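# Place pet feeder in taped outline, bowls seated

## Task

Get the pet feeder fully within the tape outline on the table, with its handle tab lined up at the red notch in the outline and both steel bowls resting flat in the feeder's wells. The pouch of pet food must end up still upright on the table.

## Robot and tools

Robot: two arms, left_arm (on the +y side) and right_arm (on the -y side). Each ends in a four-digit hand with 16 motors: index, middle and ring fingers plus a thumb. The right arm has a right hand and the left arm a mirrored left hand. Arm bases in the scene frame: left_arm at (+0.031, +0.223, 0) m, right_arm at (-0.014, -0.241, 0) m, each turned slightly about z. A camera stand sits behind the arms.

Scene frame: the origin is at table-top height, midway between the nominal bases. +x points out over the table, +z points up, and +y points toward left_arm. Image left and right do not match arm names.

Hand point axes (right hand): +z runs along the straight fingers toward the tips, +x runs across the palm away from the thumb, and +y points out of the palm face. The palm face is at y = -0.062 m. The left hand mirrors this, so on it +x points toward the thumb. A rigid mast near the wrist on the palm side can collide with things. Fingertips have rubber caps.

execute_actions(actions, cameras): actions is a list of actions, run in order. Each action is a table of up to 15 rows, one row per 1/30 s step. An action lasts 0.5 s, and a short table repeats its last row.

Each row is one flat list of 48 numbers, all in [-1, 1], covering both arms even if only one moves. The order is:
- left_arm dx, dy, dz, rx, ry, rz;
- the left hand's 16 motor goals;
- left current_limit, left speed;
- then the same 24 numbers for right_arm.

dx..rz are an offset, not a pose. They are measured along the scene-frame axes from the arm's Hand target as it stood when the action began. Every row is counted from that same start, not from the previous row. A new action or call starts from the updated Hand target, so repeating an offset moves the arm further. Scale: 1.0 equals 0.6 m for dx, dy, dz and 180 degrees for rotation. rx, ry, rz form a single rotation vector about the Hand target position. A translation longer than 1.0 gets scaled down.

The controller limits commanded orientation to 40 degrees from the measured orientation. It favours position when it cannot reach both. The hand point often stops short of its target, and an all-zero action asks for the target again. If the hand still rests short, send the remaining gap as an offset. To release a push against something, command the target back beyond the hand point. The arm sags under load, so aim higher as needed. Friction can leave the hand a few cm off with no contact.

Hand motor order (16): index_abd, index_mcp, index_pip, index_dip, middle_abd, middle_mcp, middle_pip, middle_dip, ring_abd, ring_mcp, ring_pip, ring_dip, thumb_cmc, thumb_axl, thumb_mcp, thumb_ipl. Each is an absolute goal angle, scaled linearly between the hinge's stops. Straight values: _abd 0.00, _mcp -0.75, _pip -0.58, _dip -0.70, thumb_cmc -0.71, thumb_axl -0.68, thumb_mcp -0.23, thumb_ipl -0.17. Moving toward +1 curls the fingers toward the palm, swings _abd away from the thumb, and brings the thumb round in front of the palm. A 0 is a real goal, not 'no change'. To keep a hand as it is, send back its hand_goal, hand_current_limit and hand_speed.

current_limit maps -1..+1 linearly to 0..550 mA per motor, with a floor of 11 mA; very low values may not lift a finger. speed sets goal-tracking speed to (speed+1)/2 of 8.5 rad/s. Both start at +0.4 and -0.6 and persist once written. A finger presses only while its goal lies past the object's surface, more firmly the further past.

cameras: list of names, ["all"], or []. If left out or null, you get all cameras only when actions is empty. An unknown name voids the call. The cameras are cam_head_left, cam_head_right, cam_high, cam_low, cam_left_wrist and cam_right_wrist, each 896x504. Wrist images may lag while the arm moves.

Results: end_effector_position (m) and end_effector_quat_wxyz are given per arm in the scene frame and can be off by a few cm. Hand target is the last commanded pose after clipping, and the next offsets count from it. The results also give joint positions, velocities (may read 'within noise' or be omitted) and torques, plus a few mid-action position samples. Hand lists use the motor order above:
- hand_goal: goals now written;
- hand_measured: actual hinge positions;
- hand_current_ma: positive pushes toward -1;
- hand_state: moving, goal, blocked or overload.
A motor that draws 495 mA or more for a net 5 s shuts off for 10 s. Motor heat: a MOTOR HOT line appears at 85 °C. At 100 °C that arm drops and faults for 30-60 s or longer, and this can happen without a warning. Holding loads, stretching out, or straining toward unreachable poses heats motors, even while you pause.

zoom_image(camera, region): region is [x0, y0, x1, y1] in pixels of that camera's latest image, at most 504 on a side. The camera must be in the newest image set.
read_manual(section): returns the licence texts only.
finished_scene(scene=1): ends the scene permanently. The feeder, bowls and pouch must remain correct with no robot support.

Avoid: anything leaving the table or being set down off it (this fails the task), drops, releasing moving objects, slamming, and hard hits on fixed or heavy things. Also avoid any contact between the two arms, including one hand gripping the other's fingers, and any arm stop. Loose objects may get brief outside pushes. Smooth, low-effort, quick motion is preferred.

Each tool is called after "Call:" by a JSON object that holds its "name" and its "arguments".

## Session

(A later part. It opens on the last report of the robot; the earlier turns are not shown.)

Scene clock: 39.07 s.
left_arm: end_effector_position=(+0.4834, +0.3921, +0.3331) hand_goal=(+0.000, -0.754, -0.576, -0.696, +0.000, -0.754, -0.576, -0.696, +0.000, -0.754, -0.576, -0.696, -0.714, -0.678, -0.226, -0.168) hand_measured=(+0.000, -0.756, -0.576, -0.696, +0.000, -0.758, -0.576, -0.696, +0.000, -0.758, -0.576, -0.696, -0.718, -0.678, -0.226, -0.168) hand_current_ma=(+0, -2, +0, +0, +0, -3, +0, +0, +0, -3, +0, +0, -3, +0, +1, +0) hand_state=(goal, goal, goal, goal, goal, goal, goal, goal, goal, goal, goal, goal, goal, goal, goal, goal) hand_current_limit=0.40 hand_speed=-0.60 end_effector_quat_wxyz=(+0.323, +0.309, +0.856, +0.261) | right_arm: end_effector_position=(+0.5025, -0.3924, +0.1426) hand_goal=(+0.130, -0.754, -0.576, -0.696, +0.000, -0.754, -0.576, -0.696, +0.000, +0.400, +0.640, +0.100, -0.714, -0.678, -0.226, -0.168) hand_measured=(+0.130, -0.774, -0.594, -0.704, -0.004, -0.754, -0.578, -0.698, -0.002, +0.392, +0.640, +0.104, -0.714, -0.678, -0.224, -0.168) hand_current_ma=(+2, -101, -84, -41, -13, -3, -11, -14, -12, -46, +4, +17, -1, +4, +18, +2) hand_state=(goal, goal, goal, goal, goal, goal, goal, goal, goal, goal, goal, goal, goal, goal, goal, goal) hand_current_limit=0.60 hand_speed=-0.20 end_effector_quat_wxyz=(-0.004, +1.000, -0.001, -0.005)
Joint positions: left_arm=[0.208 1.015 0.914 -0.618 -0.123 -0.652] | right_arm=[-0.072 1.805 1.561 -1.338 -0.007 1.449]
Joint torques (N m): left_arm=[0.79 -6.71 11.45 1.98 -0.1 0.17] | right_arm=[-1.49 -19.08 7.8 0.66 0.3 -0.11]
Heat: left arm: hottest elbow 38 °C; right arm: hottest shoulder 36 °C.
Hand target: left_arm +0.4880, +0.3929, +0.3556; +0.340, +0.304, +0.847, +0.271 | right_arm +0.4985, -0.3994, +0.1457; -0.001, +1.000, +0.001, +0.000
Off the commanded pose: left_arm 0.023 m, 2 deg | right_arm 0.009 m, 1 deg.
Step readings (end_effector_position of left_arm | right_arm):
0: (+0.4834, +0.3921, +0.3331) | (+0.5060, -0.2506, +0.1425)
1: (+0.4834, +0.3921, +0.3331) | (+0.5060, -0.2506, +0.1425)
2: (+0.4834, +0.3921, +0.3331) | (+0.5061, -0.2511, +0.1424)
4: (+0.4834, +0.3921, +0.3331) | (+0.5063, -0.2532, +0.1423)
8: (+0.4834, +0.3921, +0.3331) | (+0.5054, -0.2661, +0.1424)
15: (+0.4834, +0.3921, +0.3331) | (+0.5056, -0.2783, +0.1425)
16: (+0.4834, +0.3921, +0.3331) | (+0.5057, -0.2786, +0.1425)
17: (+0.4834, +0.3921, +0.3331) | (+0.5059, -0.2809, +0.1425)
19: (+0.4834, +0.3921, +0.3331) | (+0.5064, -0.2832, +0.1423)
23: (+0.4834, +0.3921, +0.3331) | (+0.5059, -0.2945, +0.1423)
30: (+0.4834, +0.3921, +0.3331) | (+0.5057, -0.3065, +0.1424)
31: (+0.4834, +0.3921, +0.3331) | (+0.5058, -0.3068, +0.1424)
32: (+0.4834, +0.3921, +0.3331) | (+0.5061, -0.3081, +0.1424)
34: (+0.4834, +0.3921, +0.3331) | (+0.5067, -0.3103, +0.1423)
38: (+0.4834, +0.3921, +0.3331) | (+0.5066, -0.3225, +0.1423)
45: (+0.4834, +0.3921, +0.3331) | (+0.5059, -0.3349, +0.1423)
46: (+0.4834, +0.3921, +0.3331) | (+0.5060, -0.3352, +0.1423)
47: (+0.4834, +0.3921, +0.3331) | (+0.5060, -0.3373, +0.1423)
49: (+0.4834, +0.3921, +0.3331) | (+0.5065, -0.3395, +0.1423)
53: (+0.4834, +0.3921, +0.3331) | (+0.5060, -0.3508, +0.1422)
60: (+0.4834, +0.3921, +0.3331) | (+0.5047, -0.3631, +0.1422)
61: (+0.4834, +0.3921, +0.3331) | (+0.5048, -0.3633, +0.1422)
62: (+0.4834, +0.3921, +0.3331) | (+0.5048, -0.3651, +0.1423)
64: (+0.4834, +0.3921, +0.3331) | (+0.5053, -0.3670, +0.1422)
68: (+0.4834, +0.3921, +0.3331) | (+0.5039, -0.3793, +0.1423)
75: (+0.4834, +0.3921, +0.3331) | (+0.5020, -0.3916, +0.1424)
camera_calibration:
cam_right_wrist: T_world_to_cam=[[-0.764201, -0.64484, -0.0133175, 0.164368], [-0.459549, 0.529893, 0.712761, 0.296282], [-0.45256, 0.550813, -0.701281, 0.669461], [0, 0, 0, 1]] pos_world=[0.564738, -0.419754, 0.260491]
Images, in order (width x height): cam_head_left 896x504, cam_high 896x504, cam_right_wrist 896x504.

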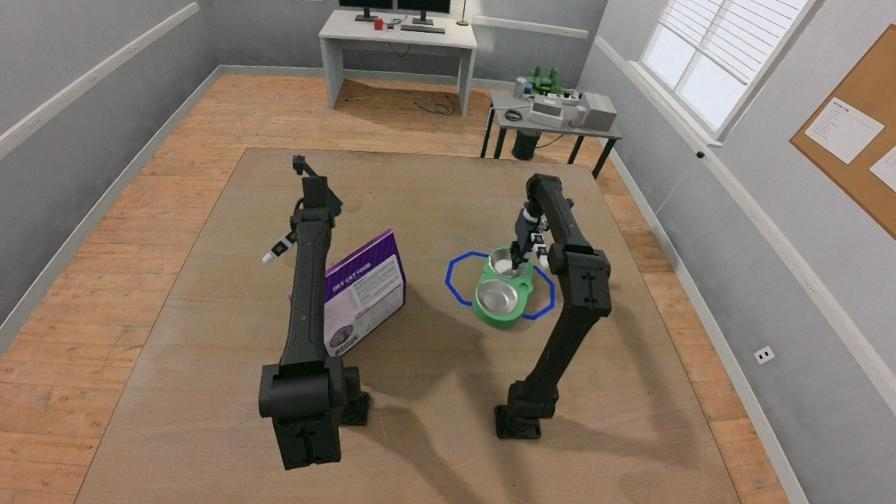

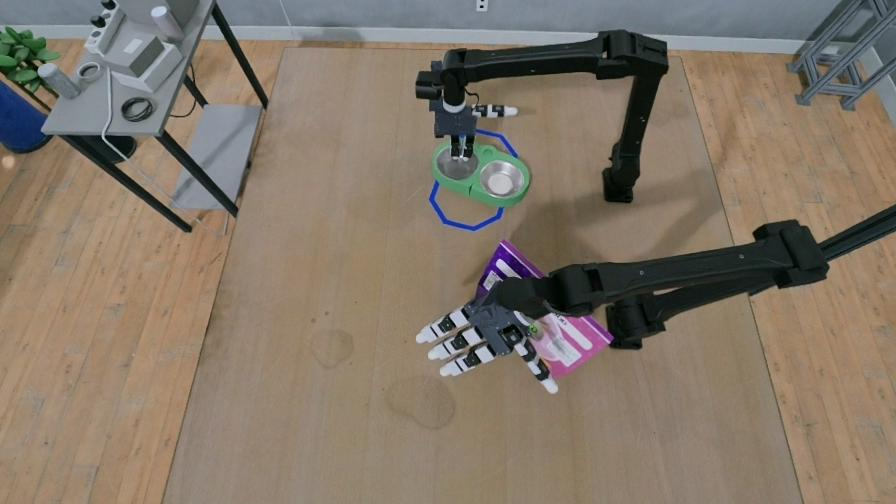

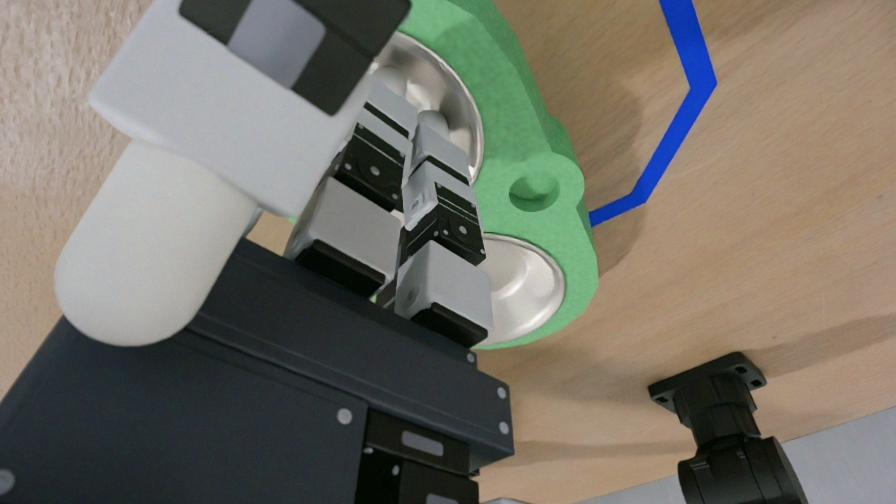

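Call:
{"name": "execute_actions", "arguments": {"actions": [[[0,0,0,0,0,0,0,-0.754,-0.576,-0.696,0,-0.754,-0.576,-0.696,0,-0.754,-0.576,-0.696,-0.714,-0.678,-0.226,-0.168,0.4,-0.6,-0.025,-0.03,0.007,0,0,0,0.13,-0.754,-0.576,-0.696,0,-0.754,-0.576,-0.696,0,0.4,0.64,0.1,-0.714,-0.678,-0.226,-0.168,0.6,-0.2]],[[0,0,0,0,0,0,0,-0.754,-0.576,-0.696,0,-0.754,-0.576,-0.696,0,-0.754,-0.576,-0.696,-0.714,-0.678,-0.226,-0.168,0.4,-0.6,-0.028,-0.036,0,0,0,0,0.13,-0.754,-0.576,-0.696,0,-0.754,-0.576,-0.696,0,0.4,0.64,0.1,-0.714,-0.678,-0.226,-0.168,0.6,-0.2]],[[0,0,0,0,0,0,0,-0.754,-0.576,-0.696,0,-0.754,-0.576,-0.696,0,-0.754,-0.576,-0.696,-0.714,-0.678,-0.226,-0.168,0.4,-0.6,-0.03,-0.032,0,0,0,0,0.13,-0.754,-0.576,-0.696,0,-0.754,-0.576,-0.696,0,0.4,0.64,0.1,-0.714,-0.678,-0.226,-0.168,0.6,-0.2]],[[0,0,0,0,0,0,0,-0.754,-0.576,-0.696,0,-0.754,-0.576,-0.696,0,-0.754,-0.576,-0.696,-0.714,-0.678,-0.226,-0.168,0.4,-0.6,-0.032,-0.026,0,0,0,0,0.13,-0.754,-0.576,-0.696,0,-0.754,-0.576,-0.696,0,0.4,0.64,0.1,-0.714,-0.678,-0.226,-0.168,0.6,-0.2]],[[0,0,0,0,0,0,0,-0.754,-0.576,-0.696,0,-0.754,-0.576,-0.696,0,-0.754,-0.576,-0.696,-0.714,-0.678,-0.226,-0.168,0.4,-0.6,-0.033,-0.02,0,0,0,0,0.13,-0.754,-0.576,-0.696,0,-0.754,-0.576,-0.696,0,0.4,0.64,0.1,-0.714,-0.678,-0.226,-0.168,0.6,-0.2]]], "cameras": ["cam_head_left","cam_high","cam_right_wrist"]}}

Call:
{"name": "zoom_image", "arguments": {"camera": "cam_head_left", "region": [400, 220, 580, 370]}}

Scene clock: 43.83 s.
left_arm: end_effector_position=(+0.4834, +0.3921, +0.3331) hand_goal=(+0.000, -0.754, -0.576, -0.696, +0.000, -0.754, -0.576, -0.696, +0.000, -0.754, -0.576, -0.696, -0.714, -0.678, -0.226, -0.168) hand_measured=(+0.000, -0.756, -0.576, -0.696, +0.000, -0.758, -0.576, -0.696, +0.000, -0.758, -0.576, -0.696, -0.718, -0.678, -0.226, -0.168) hand_current_ma=(+0, -2, +0, +0, +0, -3, +0, +0, +0, -3, +0, +0, -3, +0, +1, +0) hand_state=(goal, goal, goal, goal, goal, goal, goal, goal, goal, goal, goal, goal, goal, goal, goal, goal) hand_current_limit=0.40 hand_speed=-0.60 end_effector_quat_wxyz=(+0.323, +0.309, +0.856, +0.261) | right_arm: end_effector_position=(+0.4168, -0.4807, +0.1493) hand_goal=(+0.130, -0.754, -0.576, -0.696, +0.000, -0.754, -0.576, -0.696, +0.000, +0.400, +0.640, +0.100, -0.714, -0.678, -0.226, -0.168) hand_measured=(+0.154, -0.778, -0.598, -0.704, -0.002, -0.754, -0.578, -0.698, -0.002, +0.392, +0.640, +0.104, -0.714, -0.678, -0.222, -0.168) hand_current_ma=(+100, -127, -106, -43, -10, -2, -10, -14, -11, -46, +4, +17, -1, +4, +19, +2) hand_state=(blocked, blocked, blocked, goal, goal, goal, goal, goal, goal, goal, goal, goal, goal, goal, goal, goal) hand_current_limit=0.60 hand_speed=-0.20 end_effector_quat_wxyz=(-0.004, +1.000, -0.001, +0.001)
Joint positions: left_arm=[0.208 1.015 0.914 -0.618 -0.123 -0.652] | right_arm=[-0.279 1.633 1.35 -1.289 -0.009 1.242]
Joint torques (N m): left_arm=[0.79 -6.71 11.45 1.96 -0.1 0.17] | right_arm=[-1.49 -15.91 7.76 0.46 0.35 -0.11]
Heat: left arm: hottest elbow 38 °C; right arm: hottest shoulder 36 °C.
Hand target: left_arm +0.4880, +0.3929, +0.3556; +0.340, +0.304, +0.847, +0.271 | right_arm +0.4098, -0.4858, +0.1500; -0.001, +1.000, +0.001, +0.000
Off the commanded pose: left_arm 0.023 m, 2 deg | right_arm 0.009 m, 0 deg.
Step readings (end_effector_position of left_arm | right_arm):
0: (+0.4834, +0.3921, +0.3331) | (+0.5025, -0.3924, +0.1426)
1: (+0.4834, +0.3921, +0.3331) | (+0.5025, -0.3924, +0.1424)
2: (+0.4834, +0.3921, +0.3331) | (+0.5019, -0.3928, +0.1424)
4: (+0.4834, +0.3921, +0.3331) | (+0.4989, -0.3938, +0.1428)
8: (+0.4834, +0.3921, +0.3331) | (+0.4922, -0.4015, +0.1450)
15: (+0.4834, +0.3921, +0.3331) | (+0.4884, -0.4105, +0.1465)
16: (+0.4834, +0.3921, +0.3331) | (+0.4885, -0.4108, +0.1467)
17: (+0.4834, +0.3921, +0.3331) | (+0.4881, -0.4109, +0.1464)
19: (+0.4834, +0.3921, +0.3331) | (+0.4849, -0.4124, +0.1468)
23: (+0.4834, +0.3921, +0.3331) | (+0.4767, -0.4222, +0.1478)
30: (+0.4834, +0.3921, +0.3331) | (+0.4718, -0.4324, +0.1477)
31: (+0.4834, +0.3921, +0.3331) | (+0.4719, -0.4324, +0.1477)
32: (+0.4834, +0.3921, +0.3331) | (+0.4710, -0.4340, +0.1475)
34: (+0.4834, +0.3921, +0.3331) | (+0.4679, -0.4351, +0.1478)
38: (+0.4834, +0.3921, +0.3331) | (+0.4594, -0.4430, +0.1485)
45: (+0.4834, +0.3921, +0.3331) | (+0.4544, -0.4520, +0.1484)
46: (+0.4834, +0.3921, +0.3331) | (+0.4543, -0.4521, +0.1485)
47: (+0.4834, +0.3921, +0.3331) | (+0.4541, -0.4520, +0.1482)
49: (+0.4834, +0.3921, +0.3331) | (+0.4507, -0.4529, +0.1487)
53: (+0.4834, +0.3921, +0.3331) | (+0.4410, -0.4601, +0.1491)
60: (+0.4834, +0.3921, +0.3331) | (+0.4359, -0.4681, +0.1490)
61: (+0.4834, +0.3921, +0.3331) | (+0.4357, -0.4683, +0.1489)
62: (+0.4834, +0.3921, +0.3331) | (+0.4353, -0.4682, +0.1486)
64: (+0.4834, +0.3921, +0.3331) | (+0.4318, -0.4685, +0.1491)
68: (+0.4834, +0.3921, +0.3331) | (+0.4217, -0.4740, +0.1497)
75: (+0.4834, +0.3921, +0.3331) | (+0.4165, -0.4806, +0.1493)
camera_calibration:
cam_right_wrist: T_world_to_cam=[[-0.763733, -0.645126, -0.0228937, 0.0431806], [-0.46865, 0.529725, 0.706936, 0.303479], [-0.443935, 0.55064, -0.706906, 0.681301], [0, 0, 0, 1]] pos_world=[0.477657, -0.508055, 0.268065]
Images, in order (width x height): cam_head_left 896x504, cam_high 896x504, cam_right_wrist 896x504.

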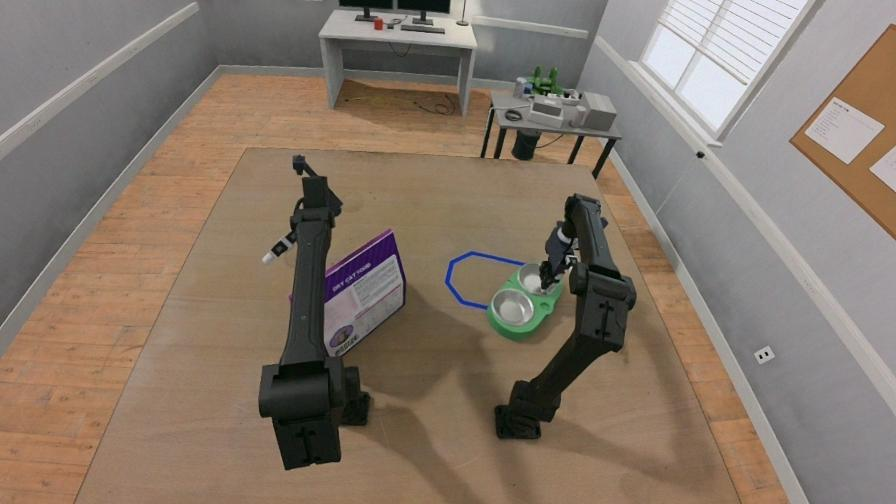

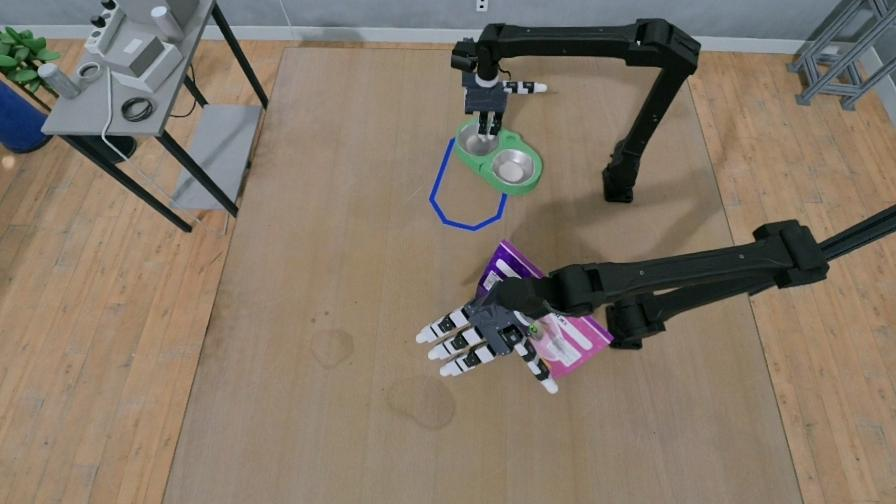

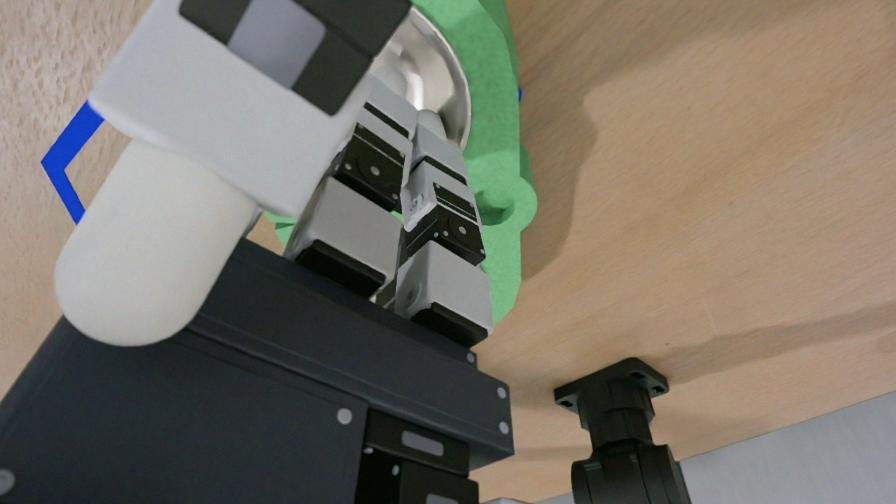

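Scaled by 2.800 from the camera's 896x504 image, which has a finer 1280x720 frame.

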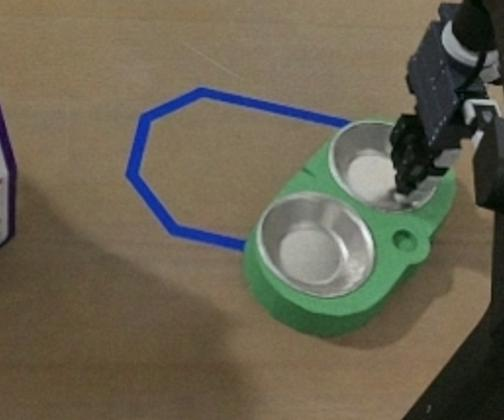

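Call:
{"name": "execute_actions", "arguments": {"actions": [[[0,0,0,0,0,0,0,-0.754,-0.576,-0.696,0,-0.754,-0.576,-0.696,0,-0.754,-0.576,-0.696,-0.714,-0.678,-0.226,-0.168,0.4,-0.6,0.012,0.02,0.03,0,0,0,0.13,-0.754,-0.576,-0.696,0,-0.754,-0.576,-0.696,0,0.4,0.64,0.1,-0.714,-0.678,-0.226,-0.168,0.6,-0.2]],[[0,0,0,0,0,0,0,-0.754,-0.576,-0.696,0,-0.754,-0.576,-0.696,0,-0.754,-0.576,-0.696,-0.714,-0.678,-0.226,-0.168,0.4,-0.6,0,0,0.095,0,0,0,0.13,-0.754,-0.576,-0.696,0,-0.754,-0.576,-0.696,0,0.4,0.64,0.1,-0.714,-0.678,-0.226,-0.168,0.6,-0.2]],[[0,0,0,0,0,0,0,-0.754,-0.576,-0.696,0,-0.754,-0.576,-0.696,0,-0.754,-0.576,-0.696,-0.714,-0.678,-0.226,-0.168,0.4,-0.6,-0.045,0.085,0,0,0,0,0.13,-0.754,-0.576,-0.696,0,-0.754,-0.576,-0.696,0,0.4,0.64,0.1,-0.714,-0.678,-0.226,-0.168,0.6,-0.2]],[[0,0,0,0,0,0,0,-0.754,-0.576,-0.696,0,-0.754,-0.576,-0.696,0,-0.754,-0.576,-0.696,-0.714,-0.678,-0.226,-0.168,0.4,-0.6,-0.045,0.085,0,0,0,0,0.13,-0.754,-0.576,-0.696,0,-0.754,-0.576,-0.696,0,0.4,0.64,0.1,-0.714,-0.678,-0.226,-0.168,0.6,-0.2]],[[0,0,0,0,0,0,0,-0.754,-0.576,-0.696,0,-0.754,-0.576,-0.696,0,-0.754,-0.576,-0.696,-0.714,-0.678,-0.226,-0.168,0.4,-0.6,-0.045,0.083,0,0,0,0,0.13,-0.754,-0.576,-0.696,0,-0.754,-0.576,-0.696,0,0.4,0.64,0.1,-0.714,-0.678,-0.226,-0.168,0.6,-0.2]]], "cameras": ["cam_head_left","cam_high","cam_right_wrist"]}}

Call:
{"name": "zoom_image", "arguments": {"camera": "cam_head_left", "region": [400, 220, 580, 370]}}

Call:
{"name": "zoom_image", "arguments": {"camera": "cam_high", "region": [420, 80, 580, 240]}}

Scene clock: 47.73 s.
left_arm: end_effector_position=(+0.4834, +0.3921, +0.3331) hand_goal=(+0.000, -0.754, -0.576, -0.696, +0.000, -0.754, -0.576, -0.696, +0.000, -0.754, -0.576, -0.696, -0.714, -0.678, -0.226, -0.168) hand_measured=(+0.000, -0.756, -0.576, -0.696, +0.000, -0.758, -0.576, -0.696, +0.000, -0.758, -0.576, -0.696, -0.718, -0.678, -0.226, -0.168) hand_current_ma=(+0, -2, +0, +0, +0, -3, +0, +0, +0, -3, +0, +0, -3, +0, +1, +0) hand_state=(goal, goal, goal, goal, goal, goal, goal, goal, goal, goal, goal, goal, goal, goal, goal, goal) hand_current_limit=0.40 hand_speed=-0.60 end_effector_quat_wxyz=(+0.323, +0.309, +0.856, +0.261) | right_arm: end_effector_position=(+0.3410, -0.3248, +0.2253) hand_goal=(+0.130, -0.754, -0.576, -0.696, +0.000, -0.754, -0.576, -0.696, +0.000, +0.400, +0.640, +0.100, -0.714, -0.678, -0.226, -0.168) hand_measured=(+0.132, -0.752, -0.578, -0.698, -0.002, -0.752, -0.578, -0.698, -0.002, +0.392, +0.640, +0.104, -0.714, -0.678, -0.222, -0.168) hand_current_ma=(+6, +9, -8, -12, -6, +9, -6, -13, -11, -46, +4, +16, +0, +4, +20, +2) hand_state=(goal, goal, goal, goal, goal, goal, goal, goal, goal, goal, goal, goal, goal, goal, goal, goal) hand_current_limit=0.60 hand_speed=-0.20 end_effector_quat_wxyz=(-0.002, +1.000, +0.003, +0.001)
Joint positions: left_arm=[0.208 1.015 0.914 -0.618 -0.123 -0.652] | right_arm=[0.055 1.33 1.221 -1.461 -0.004 1.569]
Joint torques (N m): left_arm=[0.85 -6.71 11.45 1.98 -0.1 0.17] | right_arm=[0.32 -11.16 8.43 0.24 0.18 0.21]
Heat: left arm: hottest elbow 38 °C; right arm: hottest shoulder 36 °C.
Hand target: left_arm +0.4880, +0.3929, +0.3556; +0.340, +0.304, +0.847, +0.271 | right_arm +0.3360, -0.3221, +0.2250; -0.001, +1.000, +0.001, +0.000
Off the commanded pose: left_arm 0.023 m, 2 deg | right_arm 0.006 m, 0 deg.
Step readings (end_effector_position of left_arm | right_arm):
0: (+0.4834, +0.3921, +0.3331) | (+0.4169, -0.4807, +0.1493)
1: (+0.4834, +0.3921, +0.3331) | (+0.4169, -0.4807, +0.1493)
2: (+0.4834, +0.3921, +0.3331) | (+0.4167, -0.4807, +0.1493)
4: (+0.4834, +0.3921, +0.3331) | (+0.4149, -0.4801, +0.1495)
8: (+0.4834, +0.3921, +0.3331) | (+0.4127, -0.4782, +0.1495)
15: (+0.4834, +0.3921, +0.3331) | (+0.4121, -0.4760, +0.1499)
16: (+0.4834, +0.3921, +0.3331) | (+0.4118, -0.4759, +0.1501)
17: (+0.4834, +0.3921, +0.3331) | (+0.4105, -0.4755, +0.1510)
19: (+0.4834, +0.3921, +0.3331) | (+0.4046, -0.4738, +0.1571)
23: (+0.4834, +0.3921, +0.3331) | (+0.3989, -0.4723, +0.1787)
30: (+0.4834, +0.3921, +0.3331) | (+0.4031, -0.4737, +0.2042)
31: (+0.4834, +0.3921, +0.3331) | (+0.4031, -0.4735, +0.2045)
32: (+0.4834, +0.3921, +0.3331) | (+0.4039, -0.4712, +0.2050)
34: (+0.4834, +0.3921, +0.3331) | (+0.4027, -0.4652, +0.2068)
38: (+0.4834, +0.3921, +0.3331) | (+0.3977, -0.4414, +0.2153)
45: (+0.4834, +0.3921, +0.3331) | (+0.3961, -0.4258, +0.2284)
46: (+0.4834, +0.3921, +0.3331) | (+0.3954, -0.4256, +0.2278)
47: (+0.4834, +0.3921, +0.3331) | (+0.3938, -0.4231, +0.2263)
49: (+0.4834, +0.3921, +0.3331) | (+0.3852, -0.4154, +0.2213)
53: (+0.4834, +0.3921, +0.3331) | (+0.3710, -0.3902, +0.2163)
60: (+0.4834, +0.3921, +0.3331) | (+0.3684, -0.3748, +0.2250)
61: (+0.4834, +0.3921, +0.3331) | (+0.3679, -0.3746, +0.2250)
62: (+0.4834, +0.3921, +0.3331) | (+0.3665, -0.3720, +0.2245)
64: (+0.4834, +0.3921, +0.3331) | (+0.3589, -0.3646, +0.2215)
68: (+0.4834, +0.3921, +0.3331) | (+0.3461, -0.3392, +0.2192)
75: (+0.4834, +0.3921, +0.3331) | (+0.3424, -0.3250, +0.2252)
camera_calibration:
cam_right_wrist: T_world_to_cam=[[-0.759507, -0.650185, -0.0202276, 0.0838457], [-0.472036, 0.529475, 0.704867, 0.133209], [-0.447584, 0.544899, -0.709051, 0.615268], [0, 0, 0, 1]] pos_world=[0.401945, -0.351275, 0.344058]
Images, in order (width x height): cam_head_left 896x504, cam_high 896x504, cam_right_wrist 896x504.

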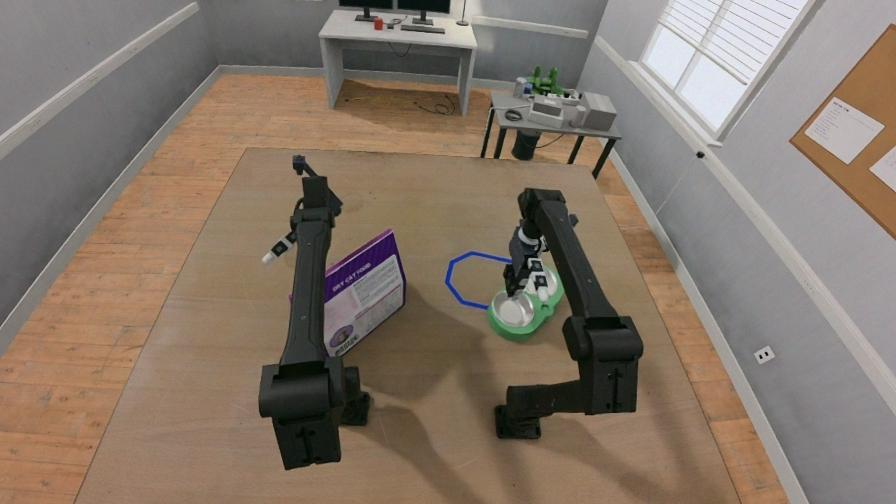

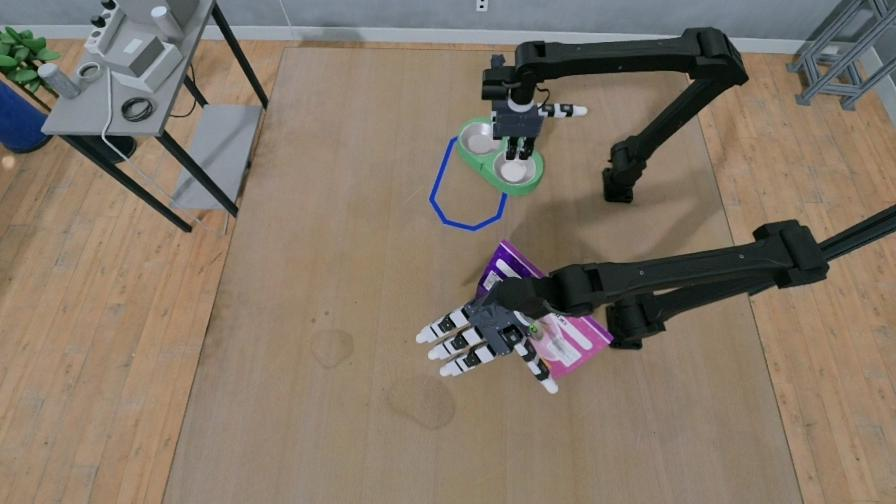

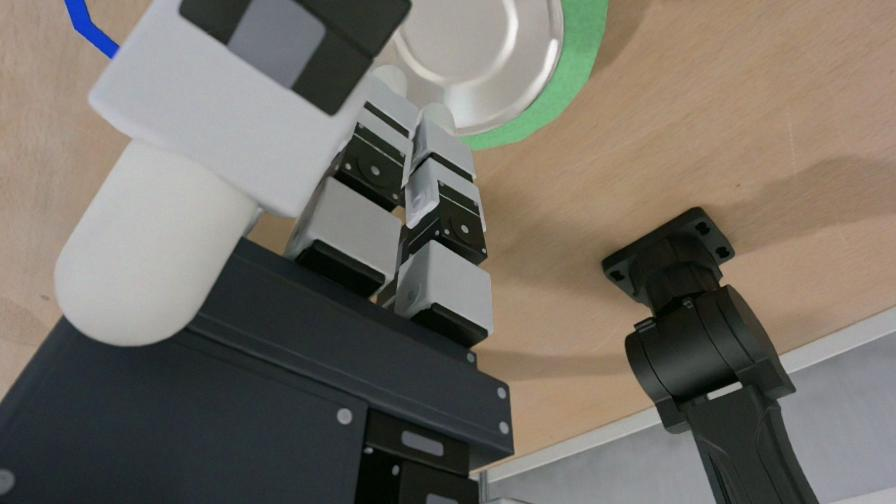

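Scaled by 2.800 from the camera's 896x504 image, which has a finer 1280x720 frame.

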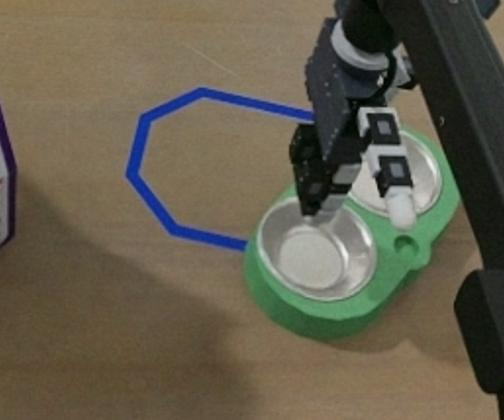

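Scaled by 3.150 from the camera's 896x504 image, which has a finer 1280x720 frame.

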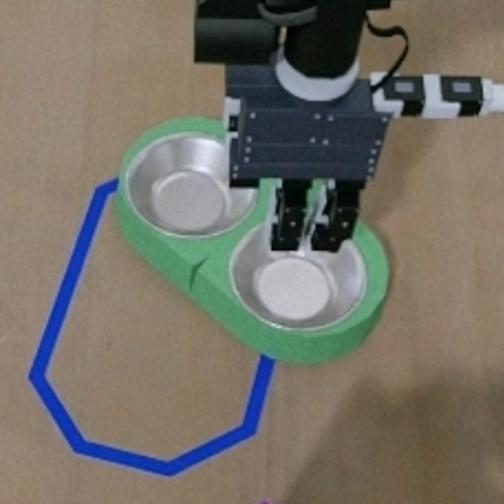

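Call:
{"name": "execute_actions", "arguments": {"actions": [[[0,0,0,0,0,0,0,-0.754,-0.576,-0.696,0,-0.754,-0.576,-0.696,0,-0.754,-0.576,-0.696,-0.714,-0.678,-0.226,-0.168,0.4,-0.6,0,0,-0.05,0,0,0,0.13,-0.754,-0.576,-0.696,0,-0.754,-0.576,-0.696,0,0.4,0.64,0.1,-0.714,-0.678,-0.226,-0.168,0.6,-0.2]],[[0,0,0,0,0,0,0,-0.754,-0.576,-0.696,0,-0.754,-0.576,-0.696,0,-0.754,-0.576,-0.696,-0.714,-0.678,-0.226,-0.168,0.4,-0.6,0,0,-0.045,0,0,0,0.13,-0.754,-0.576,-0.696,0,-0.754,-0.576,-0.696,0,0.4,0.64,0.1,-0.714,-0.678,-0.226,-0.168,0.6,-0.2]],[[0,0,0,0,0,0,0,-0.754,-0.576,-0.696,0,-0.754,-0.576,-0.696,0,-0.754,-0.576,-0.696,-0.714,-0.678,-0.226,-0.168,0.4,-0.6,0,0,-0.032,0,0,0,0.13,-0.754,-0.576,-0.696,0,-0.754,-0.576,-0.696,0,0.4,0.64,0.1,-0.714,-0.678,-0.226,-0.168,0.6,-0.2]],[[0,0,0,0,0,0,0,-0.754,-0.576,-0.696,0,-0.754,-0.576,-0.696,0,-0.754,-0.576,-0.696,-0.714,-0.678,-0.226,-0.168,0.4,-0.6,0.043,0.039,0,0,0,0,0.13,-0.754,-0.576,-0.696,0,-0.754,-0.576,-0.696,0,0.4,0.64,0.1,-0.714,-0.678,-0.226,-0.168,0.6,-0.2]],[[0,0,0,0,0,0,0,-0.754,-0.576,-0.696,0,-0.754,-0.576,-0.696,0,-0.754,-0.576,-0.696,-0.714,-0.678,-0.226,-0.168,0.4,-0.6,0.046,0.036,0,0,0,0,0.13,-0.754,-0.576,-0.696,0,-0.754,-0.576,-0.696,0,0.4,0.64,0.1,-0.714,-0.678,-0.226,-0.168,0.6,-0.2]],[[0,0,0,0,0,0,0,-0.754,-0.576,-0.696,0,-0.754,-0.576,-0.696,0,-0.754,-0.576,-0.696,-0.714,-0.678,-0.226,-0.168,0.4,-0.6,0.049,0.031,0,0,0,0,0.13,-0.754,-0.576,-0.696,0,-0.754,-0.576,-0.696,0,0.4,0.64,0.1,-0.714,-0.678,-0.226,-0.168,0.6,-0.2]],[[0,0,0,0,0,0,0,-0.754,-0.576,-0.696,0,-0.754,-0.576,-0.696,0,-0.754,-0.576,-0.696,-0.714,-0.678,-0.226,-0.168,0.4,-0.6,0.052,0.025,0,0,0,0,0.13,-0.754,-0.576,-0.696,0,-0.754,-0.576,-0.696,0,0.4,0.64,0.1,-0.714,-0.678,-0.226,-0.168,0.6,-0.2]]], "cameras": ["cam_head_left","cam_high","cam_right_wrist"]}}

Call:
{"name": "zoom_image", "arguments": {"camera": "cam_high", "region": [420, 80, 580, 240]}}

Scene clock: 52.20 s.
left_arm: end_effector_position=(+0.4834, +0.3921, +0.3331) hand_goal=(+0.000, -0.754, -0.576, -0.696, +0.000, -0.754, -0.576, -0.696, +0.000, -0.754, -0.576, -0.696, -0.714, -0.678, -0.226, -0.168) hand_measured=(+0.000, -0.756, -0.576, -0.696, +0.000, -0.758, -0.576, -0.696, +0.000, -0.758, -0.576, -0.696, -0.718, -0.678, -0.226, -0.168) hand_current_ma=(+0, -2, +0, +0, +0, -3, +0, +0, +0, -3, +0, +0, -3, +0, +1, +0) hand_state=(goal, goal, goal, goal, goal, goal, goal, goal, goal, goal, goal, goal, goal, goal, goal, goal) hand_current_limit=0.40 hand_speed=-0.60 end_effector_quat_wxyz=(+0.323, +0.309, +0.856, +0.261) | right_arm: end_effector_position=(+0.4299, -0.2534, +0.1414) hand_goal=(+0.130, -0.754, -0.576, -0.696, +0.000, -0.754, -0.576, -0.696, +0.000, +0.400, +0.640, +0.100, -0.714, -0.678, -0.226, -0.168) hand_measured=(+0.132, -0.752, -0.578, -0.698, -0.024, -0.730, -0.562, -0.690, -0.002, +0.390, +0.640, +0.104, -0.714, -0.678, -0.222, -0.168) hand_current_ma=(+6, +8, -8, -12, -101, +127, +71, +33, -11, -47, +4, +16, +0, +4, +21, +2) hand_state=(goal, goal, goal, goal, blocked, blocked, goal, goal, goal, goal, goal, goal, goal, goal, goal, goal) hand_current_limit=0.60 hand_speed=-0.20 end_effector_quat_wxyz=(+0.004, +1.000, +0.001, -0.013)
Joint positions: left_arm=[0.208 1.015 0.914 -0.618 -0.123 -0.652] | right_arm=[0.209 1.638 1.329 -1.289 0.004 1.727]
Joint torques (N m): left_arm=[0.79 -6.65 11.44 1.96 -0.09 0.17] | right_arm=[0.67 -12.81 13.6 0.08 -0.12 0.2]
Heat: left arm: hottest elbow 39 °C; right arm: hottest shoulder 36 °C.
Hand target: left_arm +0.4880, +0.3929, +0.3556; +0.340, +0.304, +0.847, +0.271 | right_arm +0.4499, -0.2435, +0.1488; +0.000, +1.000, +0.001, +0.000
Off the commanded pose: left_arm 0.023 m, 2 deg | right_arm 0.024 m, 2 deg.
Step readings (end_effector_position of left_arm | right_arm):
0: (+0.4834, +0.3921, +0.3331) | (+0.3409, -0.3248, +0.2253)
1: (+0.4834, +0.3921, +0.3331) | (+0.3408, -0.3248, +0.2251)
2: (+0.4834, +0.3921, +0.3331) | (+0.3408, -0.3248, +0.2238)
4: (+0.4834, +0.3921, +0.3331) | (+0.3405, -0.3248, +0.2170)
8: (+0.4834, +0.3921, +0.3331) | (+0.3353, -0.3248, +0.2024)
15: (+0.4834, +0.3921, +0.3331) | (+0.3367, -0.3248, +0.1994)
16: (+0.4834, +0.3921, +0.3331) | (+0.3367, -0.3248, +0.1992)
17: (+0.4834, +0.3921, +0.3331) | (+0.3375, -0.3248, +0.1981)
19: (+0.4834, +0.3921, +0.3331) | (+0.3389, -0.3248, +0.1924)
23: (+0.4834, +0.3921, +0.3331) | (+0.3349, -0.3248, +0.1801)
30: (+0.4834, +0.3921, +0.3331) | (+0.3361, -0.3249, +0.1773)
31: (+0.4834, +0.3921, +0.3331) | (+0.3364, -0.3249, +0.1773)
32: (+0.4834, +0.3921, +0.3331) | (+0.3369, -0.3249, +0.1765)
34: (+0.4834, +0.3921, +0.3331) | (+0.3381, -0.3249, +0.1727)
38: (+0.4834, +0.3921, +0.3331) | (+0.3359, -0.3249, +0.1626)
45: (+0.4834, +0.3921, +0.3331) | (+0.3367, -0.3249, +0.1577)
46: (+0.4834, +0.3921, +0.3331) | (+0.3368, -0.3247, +0.1577)
47: (+0.4834, +0.3921, +0.3331) | (+0.3369, -0.3234, +0.1571)
49: (+0.4834, +0.3921, +0.3331) | (+0.3374, -0.3195, +0.1539)
53: (+0.4834, +0.3921, +0.3331) | (+0.3392, -0.3083, +0.1420)
60: (+0.4834, +0.3921, +0.3331) | (+0.3403, -0.3054, +0.1409)
61: (+0.4834, +0.3921, +0.3331) | (+0.3403, -0.3053, +0.1411)
62: (+0.4834, +0.3921, +0.3331) | (+0.3411, -0.3047, +0.1411)
64: (+0.4834, +0.3921, +0.3331) | (+0.3464, -0.3011, +0.1410)
68: (+0.4834, +0.3921, +0.3331) | (+0.3629, -0.2895, +0.1410)
75: (+0.4834, +0.3921, +0.3331) | (+0.3682, -0.2849, +0.1410)
76: (+0.4834, +0.3921, +0.3331) | (+0.3682, -0.2848, +0.1410)
77: (+0.4834, +0.3921, +0.3331) | (+0.3689, -0.2844, +0.1411)
79: (+0.4834, +0.3921, +0.3331) | (+0.3743, -0.2815, +0.1411)
83: (+0.4834, +0.3921, +0.3331) | (+0.3921, -0.2719, +0.1410)
90: (+0.4834, +0.3921, +0.3331) | (+0.3983, -0.2673, +0.1409)
91: (+0.4834, +0.3921, +0.3331) | (+0.3982, -0.2673, +0.1411)
92: (+0.4834, +0.3921, +0.3331) | (+0.3990, -0.2670, +0.1414)
94: (+0.4834, +0.3921, +0.3331) | (+0.4044, -0.2649, +0.1417)
98: (+0.4834, +0.3921, +0.3331) | (+0.4232, -0.2573, +0.1415)
105: (+0.4834, +0.3921, +0.3331) | (+0.4299, -0.2534, +0.1415)
camera_calibration:
cam_right_wrist: T_world_to_cam=[[-0.762317, -0.647143, 0.00889671, 0.194002], [-0.450333, 0.540253, 0.710863, 0.188939], [-0.464836, 0.537897, -0.703274, 0.561556], [0, 0, 0, 1]] pos_world=[0.494008, -0.278587, 0.258892]
Images, in order (width x height): cam_head_left 896x504, cam_high 896x504, cam_right_wrist 896x504.

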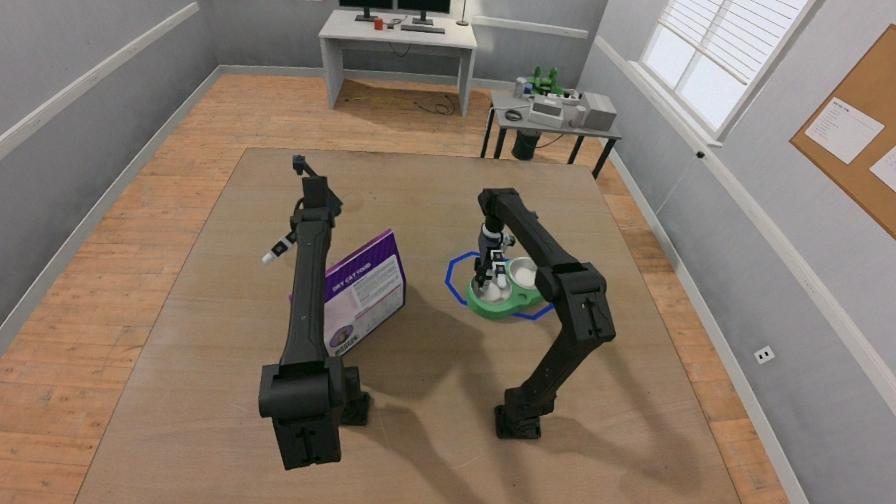

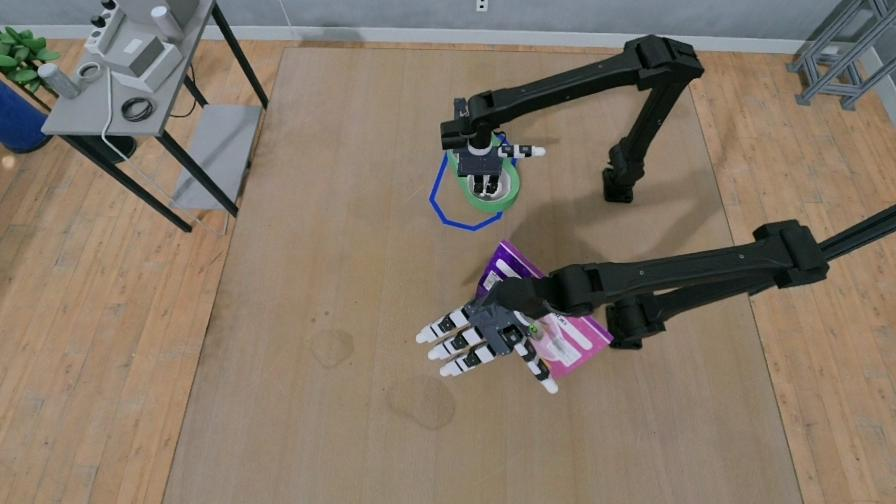

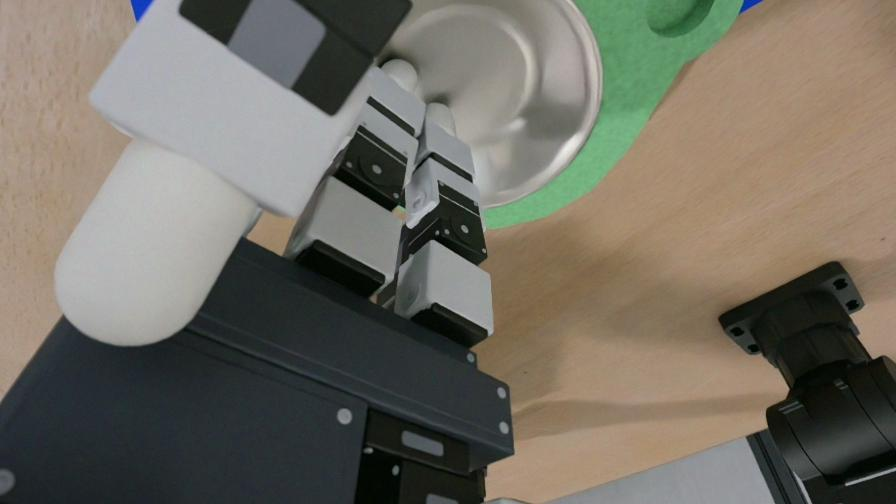

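Scaled by 3.150 from the camera's 896x504 image, which has a finer 1280x720 frame.

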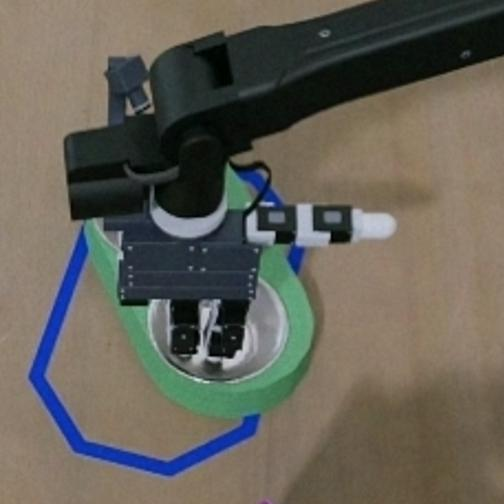

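Call:
{"name": "zoom_image", "arguments": {"camera": "cam_head_left", "region": [400, 220, 580, 370]}}

Scaled by 2.800 from the camera's 896x504 image, which has a finer 1280x720 frame.

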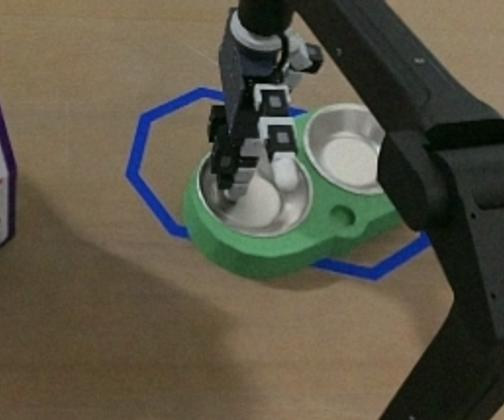

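Call:
{"name": "execute_actions", "arguments": {"actions": [[[0,0,0,0,0,0,0,-0.754,-0.576,-0.696,0,-0.754,-0.576,-0.696,0,-0.754,-0.576,-0.696,-0.714,-0.678,-0.226,-0.168,0.4,-0.6,0.055,0.022,0,0,0,0,0.13,-0.754,-0.576,-0.696,0,-0.754,-0.576,-0.696,0,0.4,0.64,0.1,-0.714,-0.678,-0.226,-0.168,0.6,-0.2]],[[0,0,0,0,0,0,0,-0.754,-0.576,-0.696,0,-0.754,-0.576,-0.696,0,-0.754,-0.576,-0.696,-0.714,-0.678,-0.226,-0.168,0.4,-0.6,0.055,0.02,0,0,0,0,0.13,-0.754,-0.576,-0.696,0,-0.754,-0.576,-0.696,0,0.4,0.64,0.1,-0.714,-0.678,-0.226,-0.168,0.6,-0.2]],[[0,0,0,0,0,0,0,-0.754,-0.576,-0.696,0,-0.754,-0.576,-0.696,0,-0.754,-0.576,-0.696,-0.714,-0.678,-0.226,-0.168,0.4,-0.6,0.028,0.008,0,0,0,0,0.13,-0.754,-0.576,-0.696,0,-0.754,-0.576,-0.696,0,0.4,0.64,0.1,-0.714,-0.678,-0.226,-0.168,0.6,-0.2]]], "cameras": ["cam_head_left","cam_high"]}}

Call:
{"name": "zoom_image", "arguments": {"camera": "cam_high", "region": [420, 80, 580, 240]}}

Call:
{"name": "zoom_image", "arguments": {"camera": "cam_head_left", "region": [400, 220, 580, 370]}}

Scene clock: 54.53 s.
left_arm: end_effector_position=(+0.4834, +0.3921, +0.3331) hand_goal=(+0.000, -0.754, -0.576, -0.696, +0.000, -0.754, -0.576, -0.696, +0.000, -0.754, -0.576, -0.696, -0.714, -0.678, -0.226, -0.168) hand_measured=(+0.000, -0.756, -0.576, -0.696, +0.000, -0.758, -0.576, -0.696, +0.000, -0.758, -0.576, -0.696, -0.718, -0.678, -0.226, -0.168) hand_current_ma=(+0, -2, +0, +0, +0, -3, +0, +0, +0, -3, +0, +0, -3, +0, +1, +0) hand_state=(goal, goal, goal, goal, goal, goal, goal, goal, goal, goal, goal, goal, goal, goal, goal, goal) hand_current_limit=0.40 hand_speed=-0.60 end_effector_quat_wxyz=(+0.323, +0.309, +0.856, +0.261) | right_arm: end_effector_position=(+0.5133, -0.2262, +0.1445) hand_goal=(+0.130, -0.754, -0.576, -0.696, +0.000, -0.754, -0.576, -0.696, +0.000, +0.400, +0.640, +0.100, -0.714, -0.678, -0.226, -0.168) hand_measured=(+0.132, -0.752, -0.578, -0.698, -0.024, -0.730, -0.562, -0.690, -0.002, +0.390, +0.640, +0.104, -0.714, -0.678, -0.222, -0.168) hand_current_ma=(+6, +8, -8, -12, -104, +126, +71, +33, -11, -47, +4, +16, -1, +4, +21, +2) hand_state=(goal, goal, goal, goal, blocked, blocked, goal, goal, goal, goal, goal, goal, goal, goal, goal, goal) hand_current_limit=0.60 hand_speed=-0.20 end_effector_quat_wxyz=(+0.004, +1.000, -0.001, -0.013)
Joint positions: left_arm=[0.208 1.015 0.914 -0.618 -0.123 -0.652] | right_arm=[0.233 1.856 1.635 -1.376 0.004 1.755]
Joint torques (N m): left_arm=[0.79 -6.65 11.45 1.96 -0.1 0.17] | right_arm=[0.97 -15.74 14.09 0.12 -0.12 0.18]
Heat: left arm: hottest elbow 39 °C; right arm: hottest shoulder 36 °C.
Hand target: left_arm +0.4880, +0.3929, +0.3556; +0.340, +0.304, +0.847, +0.271 | right_arm +0.5327, -0.2135, +0.1489; +0.000, +1.000, +0.001, +0.000
Off the commanded pose: left_arm 0.023 m, 2 deg | right_arm 0.024 m, 2 deg.
Step readings (end_effector_position of left_arm | right_arm):
0: (+0.4834, +0.3921, +0.3331) | (+0.4300, -0.2534, +0.1416)
1: (+0.4834, +0.3921, +0.3331) | (+0.4300, -0.2533, +0.1416)
2: (+0.4834, +0.3921, +0.3331) | (+0.4309, -0.2530, +0.1420)
4: (+0.4834, +0.3921, +0.3331) | (+0.4366, -0.2513, +0.1427)
8: (+0.4834, +0.3921, +0.3331) | (+0.4561, -0.2447, +0.1423)
15: (+0.4834, +0.3921, +0.3331) | (+0.4634, -0.2410, +0.1424)
16: (+0.4834, +0.3921, +0.3331) | (+0.4635, -0.2410, +0.1425)
17: (+0.4834, +0.3921, +0.3331) | (+0.4644, -0.2408, +0.1430)
19: (+0.4834, +0.3921, +0.3331) | (+0.4704, -0.2391, +0.1441)
23: (+0.4834, +0.3921, +0.3331) | (+0.4899, -0.2333, +0.1437)
30: (+0.4834, +0.3921, +0.3331) | (+0.4969, -0.2300, +0.1437)
31: (+0.4834, +0.3921, +0.3331) | (+0.4971, -0.2299, +0.1439)
32: (+0.4834, +0.3921, +0.3331) | (+0.4975, -0.2298, +0.1441)
34: (+0.4834, +0.3921, +0.3331) | (+0.5005, -0.2293, +0.1446)
38: (+0.4834, +0.3921, +0.3331) | (+0.5100, -0.2271, +0.1445)
45: (+0.4834, +0.3921, +0.3331) | (+0.5132, -0.2262, +0.1443)
Images, in order (width x height): cam_head_left 896x504, cam_high 896x504.

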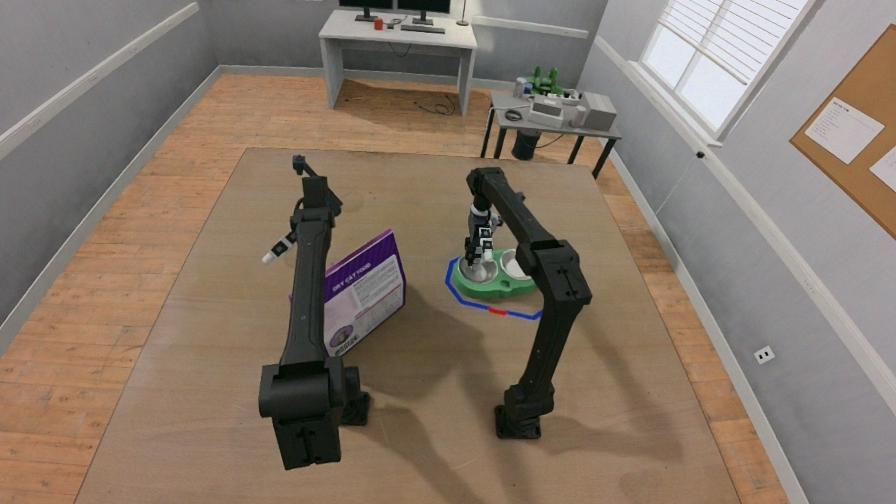

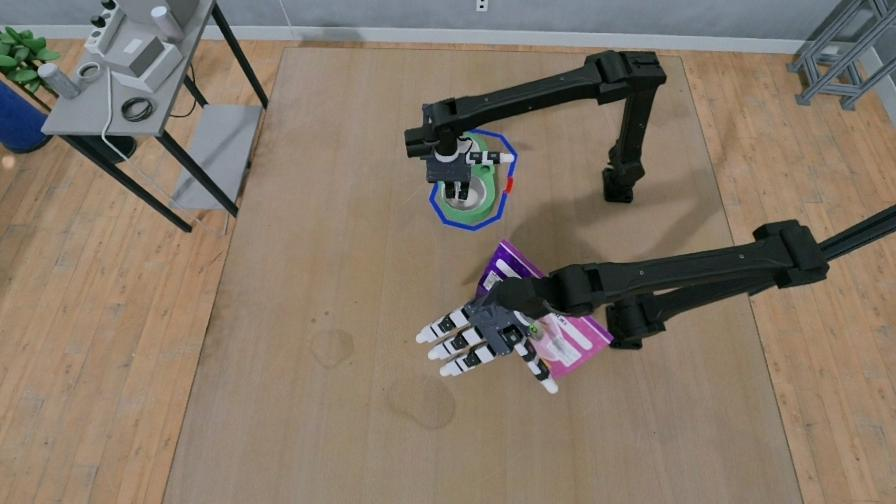

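Scaled by 3.150 from the camera's 896x504 image, which has a finer 1280x720 frame.

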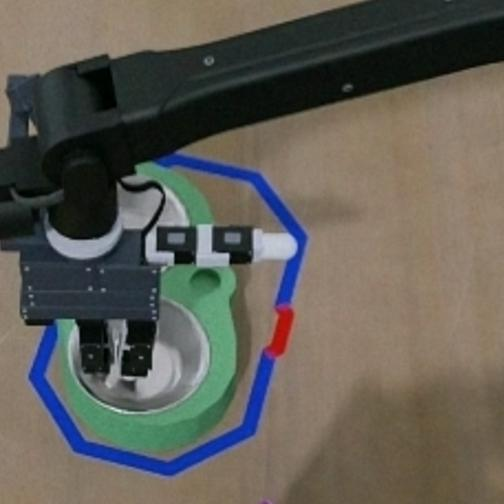

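Scaled by 2.800 from the camera's 896x504 image, which has a finer 1280x720 frame.

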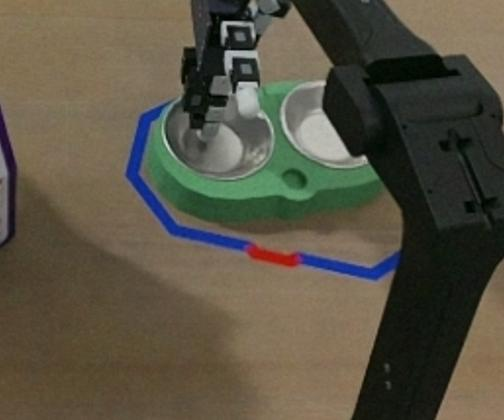

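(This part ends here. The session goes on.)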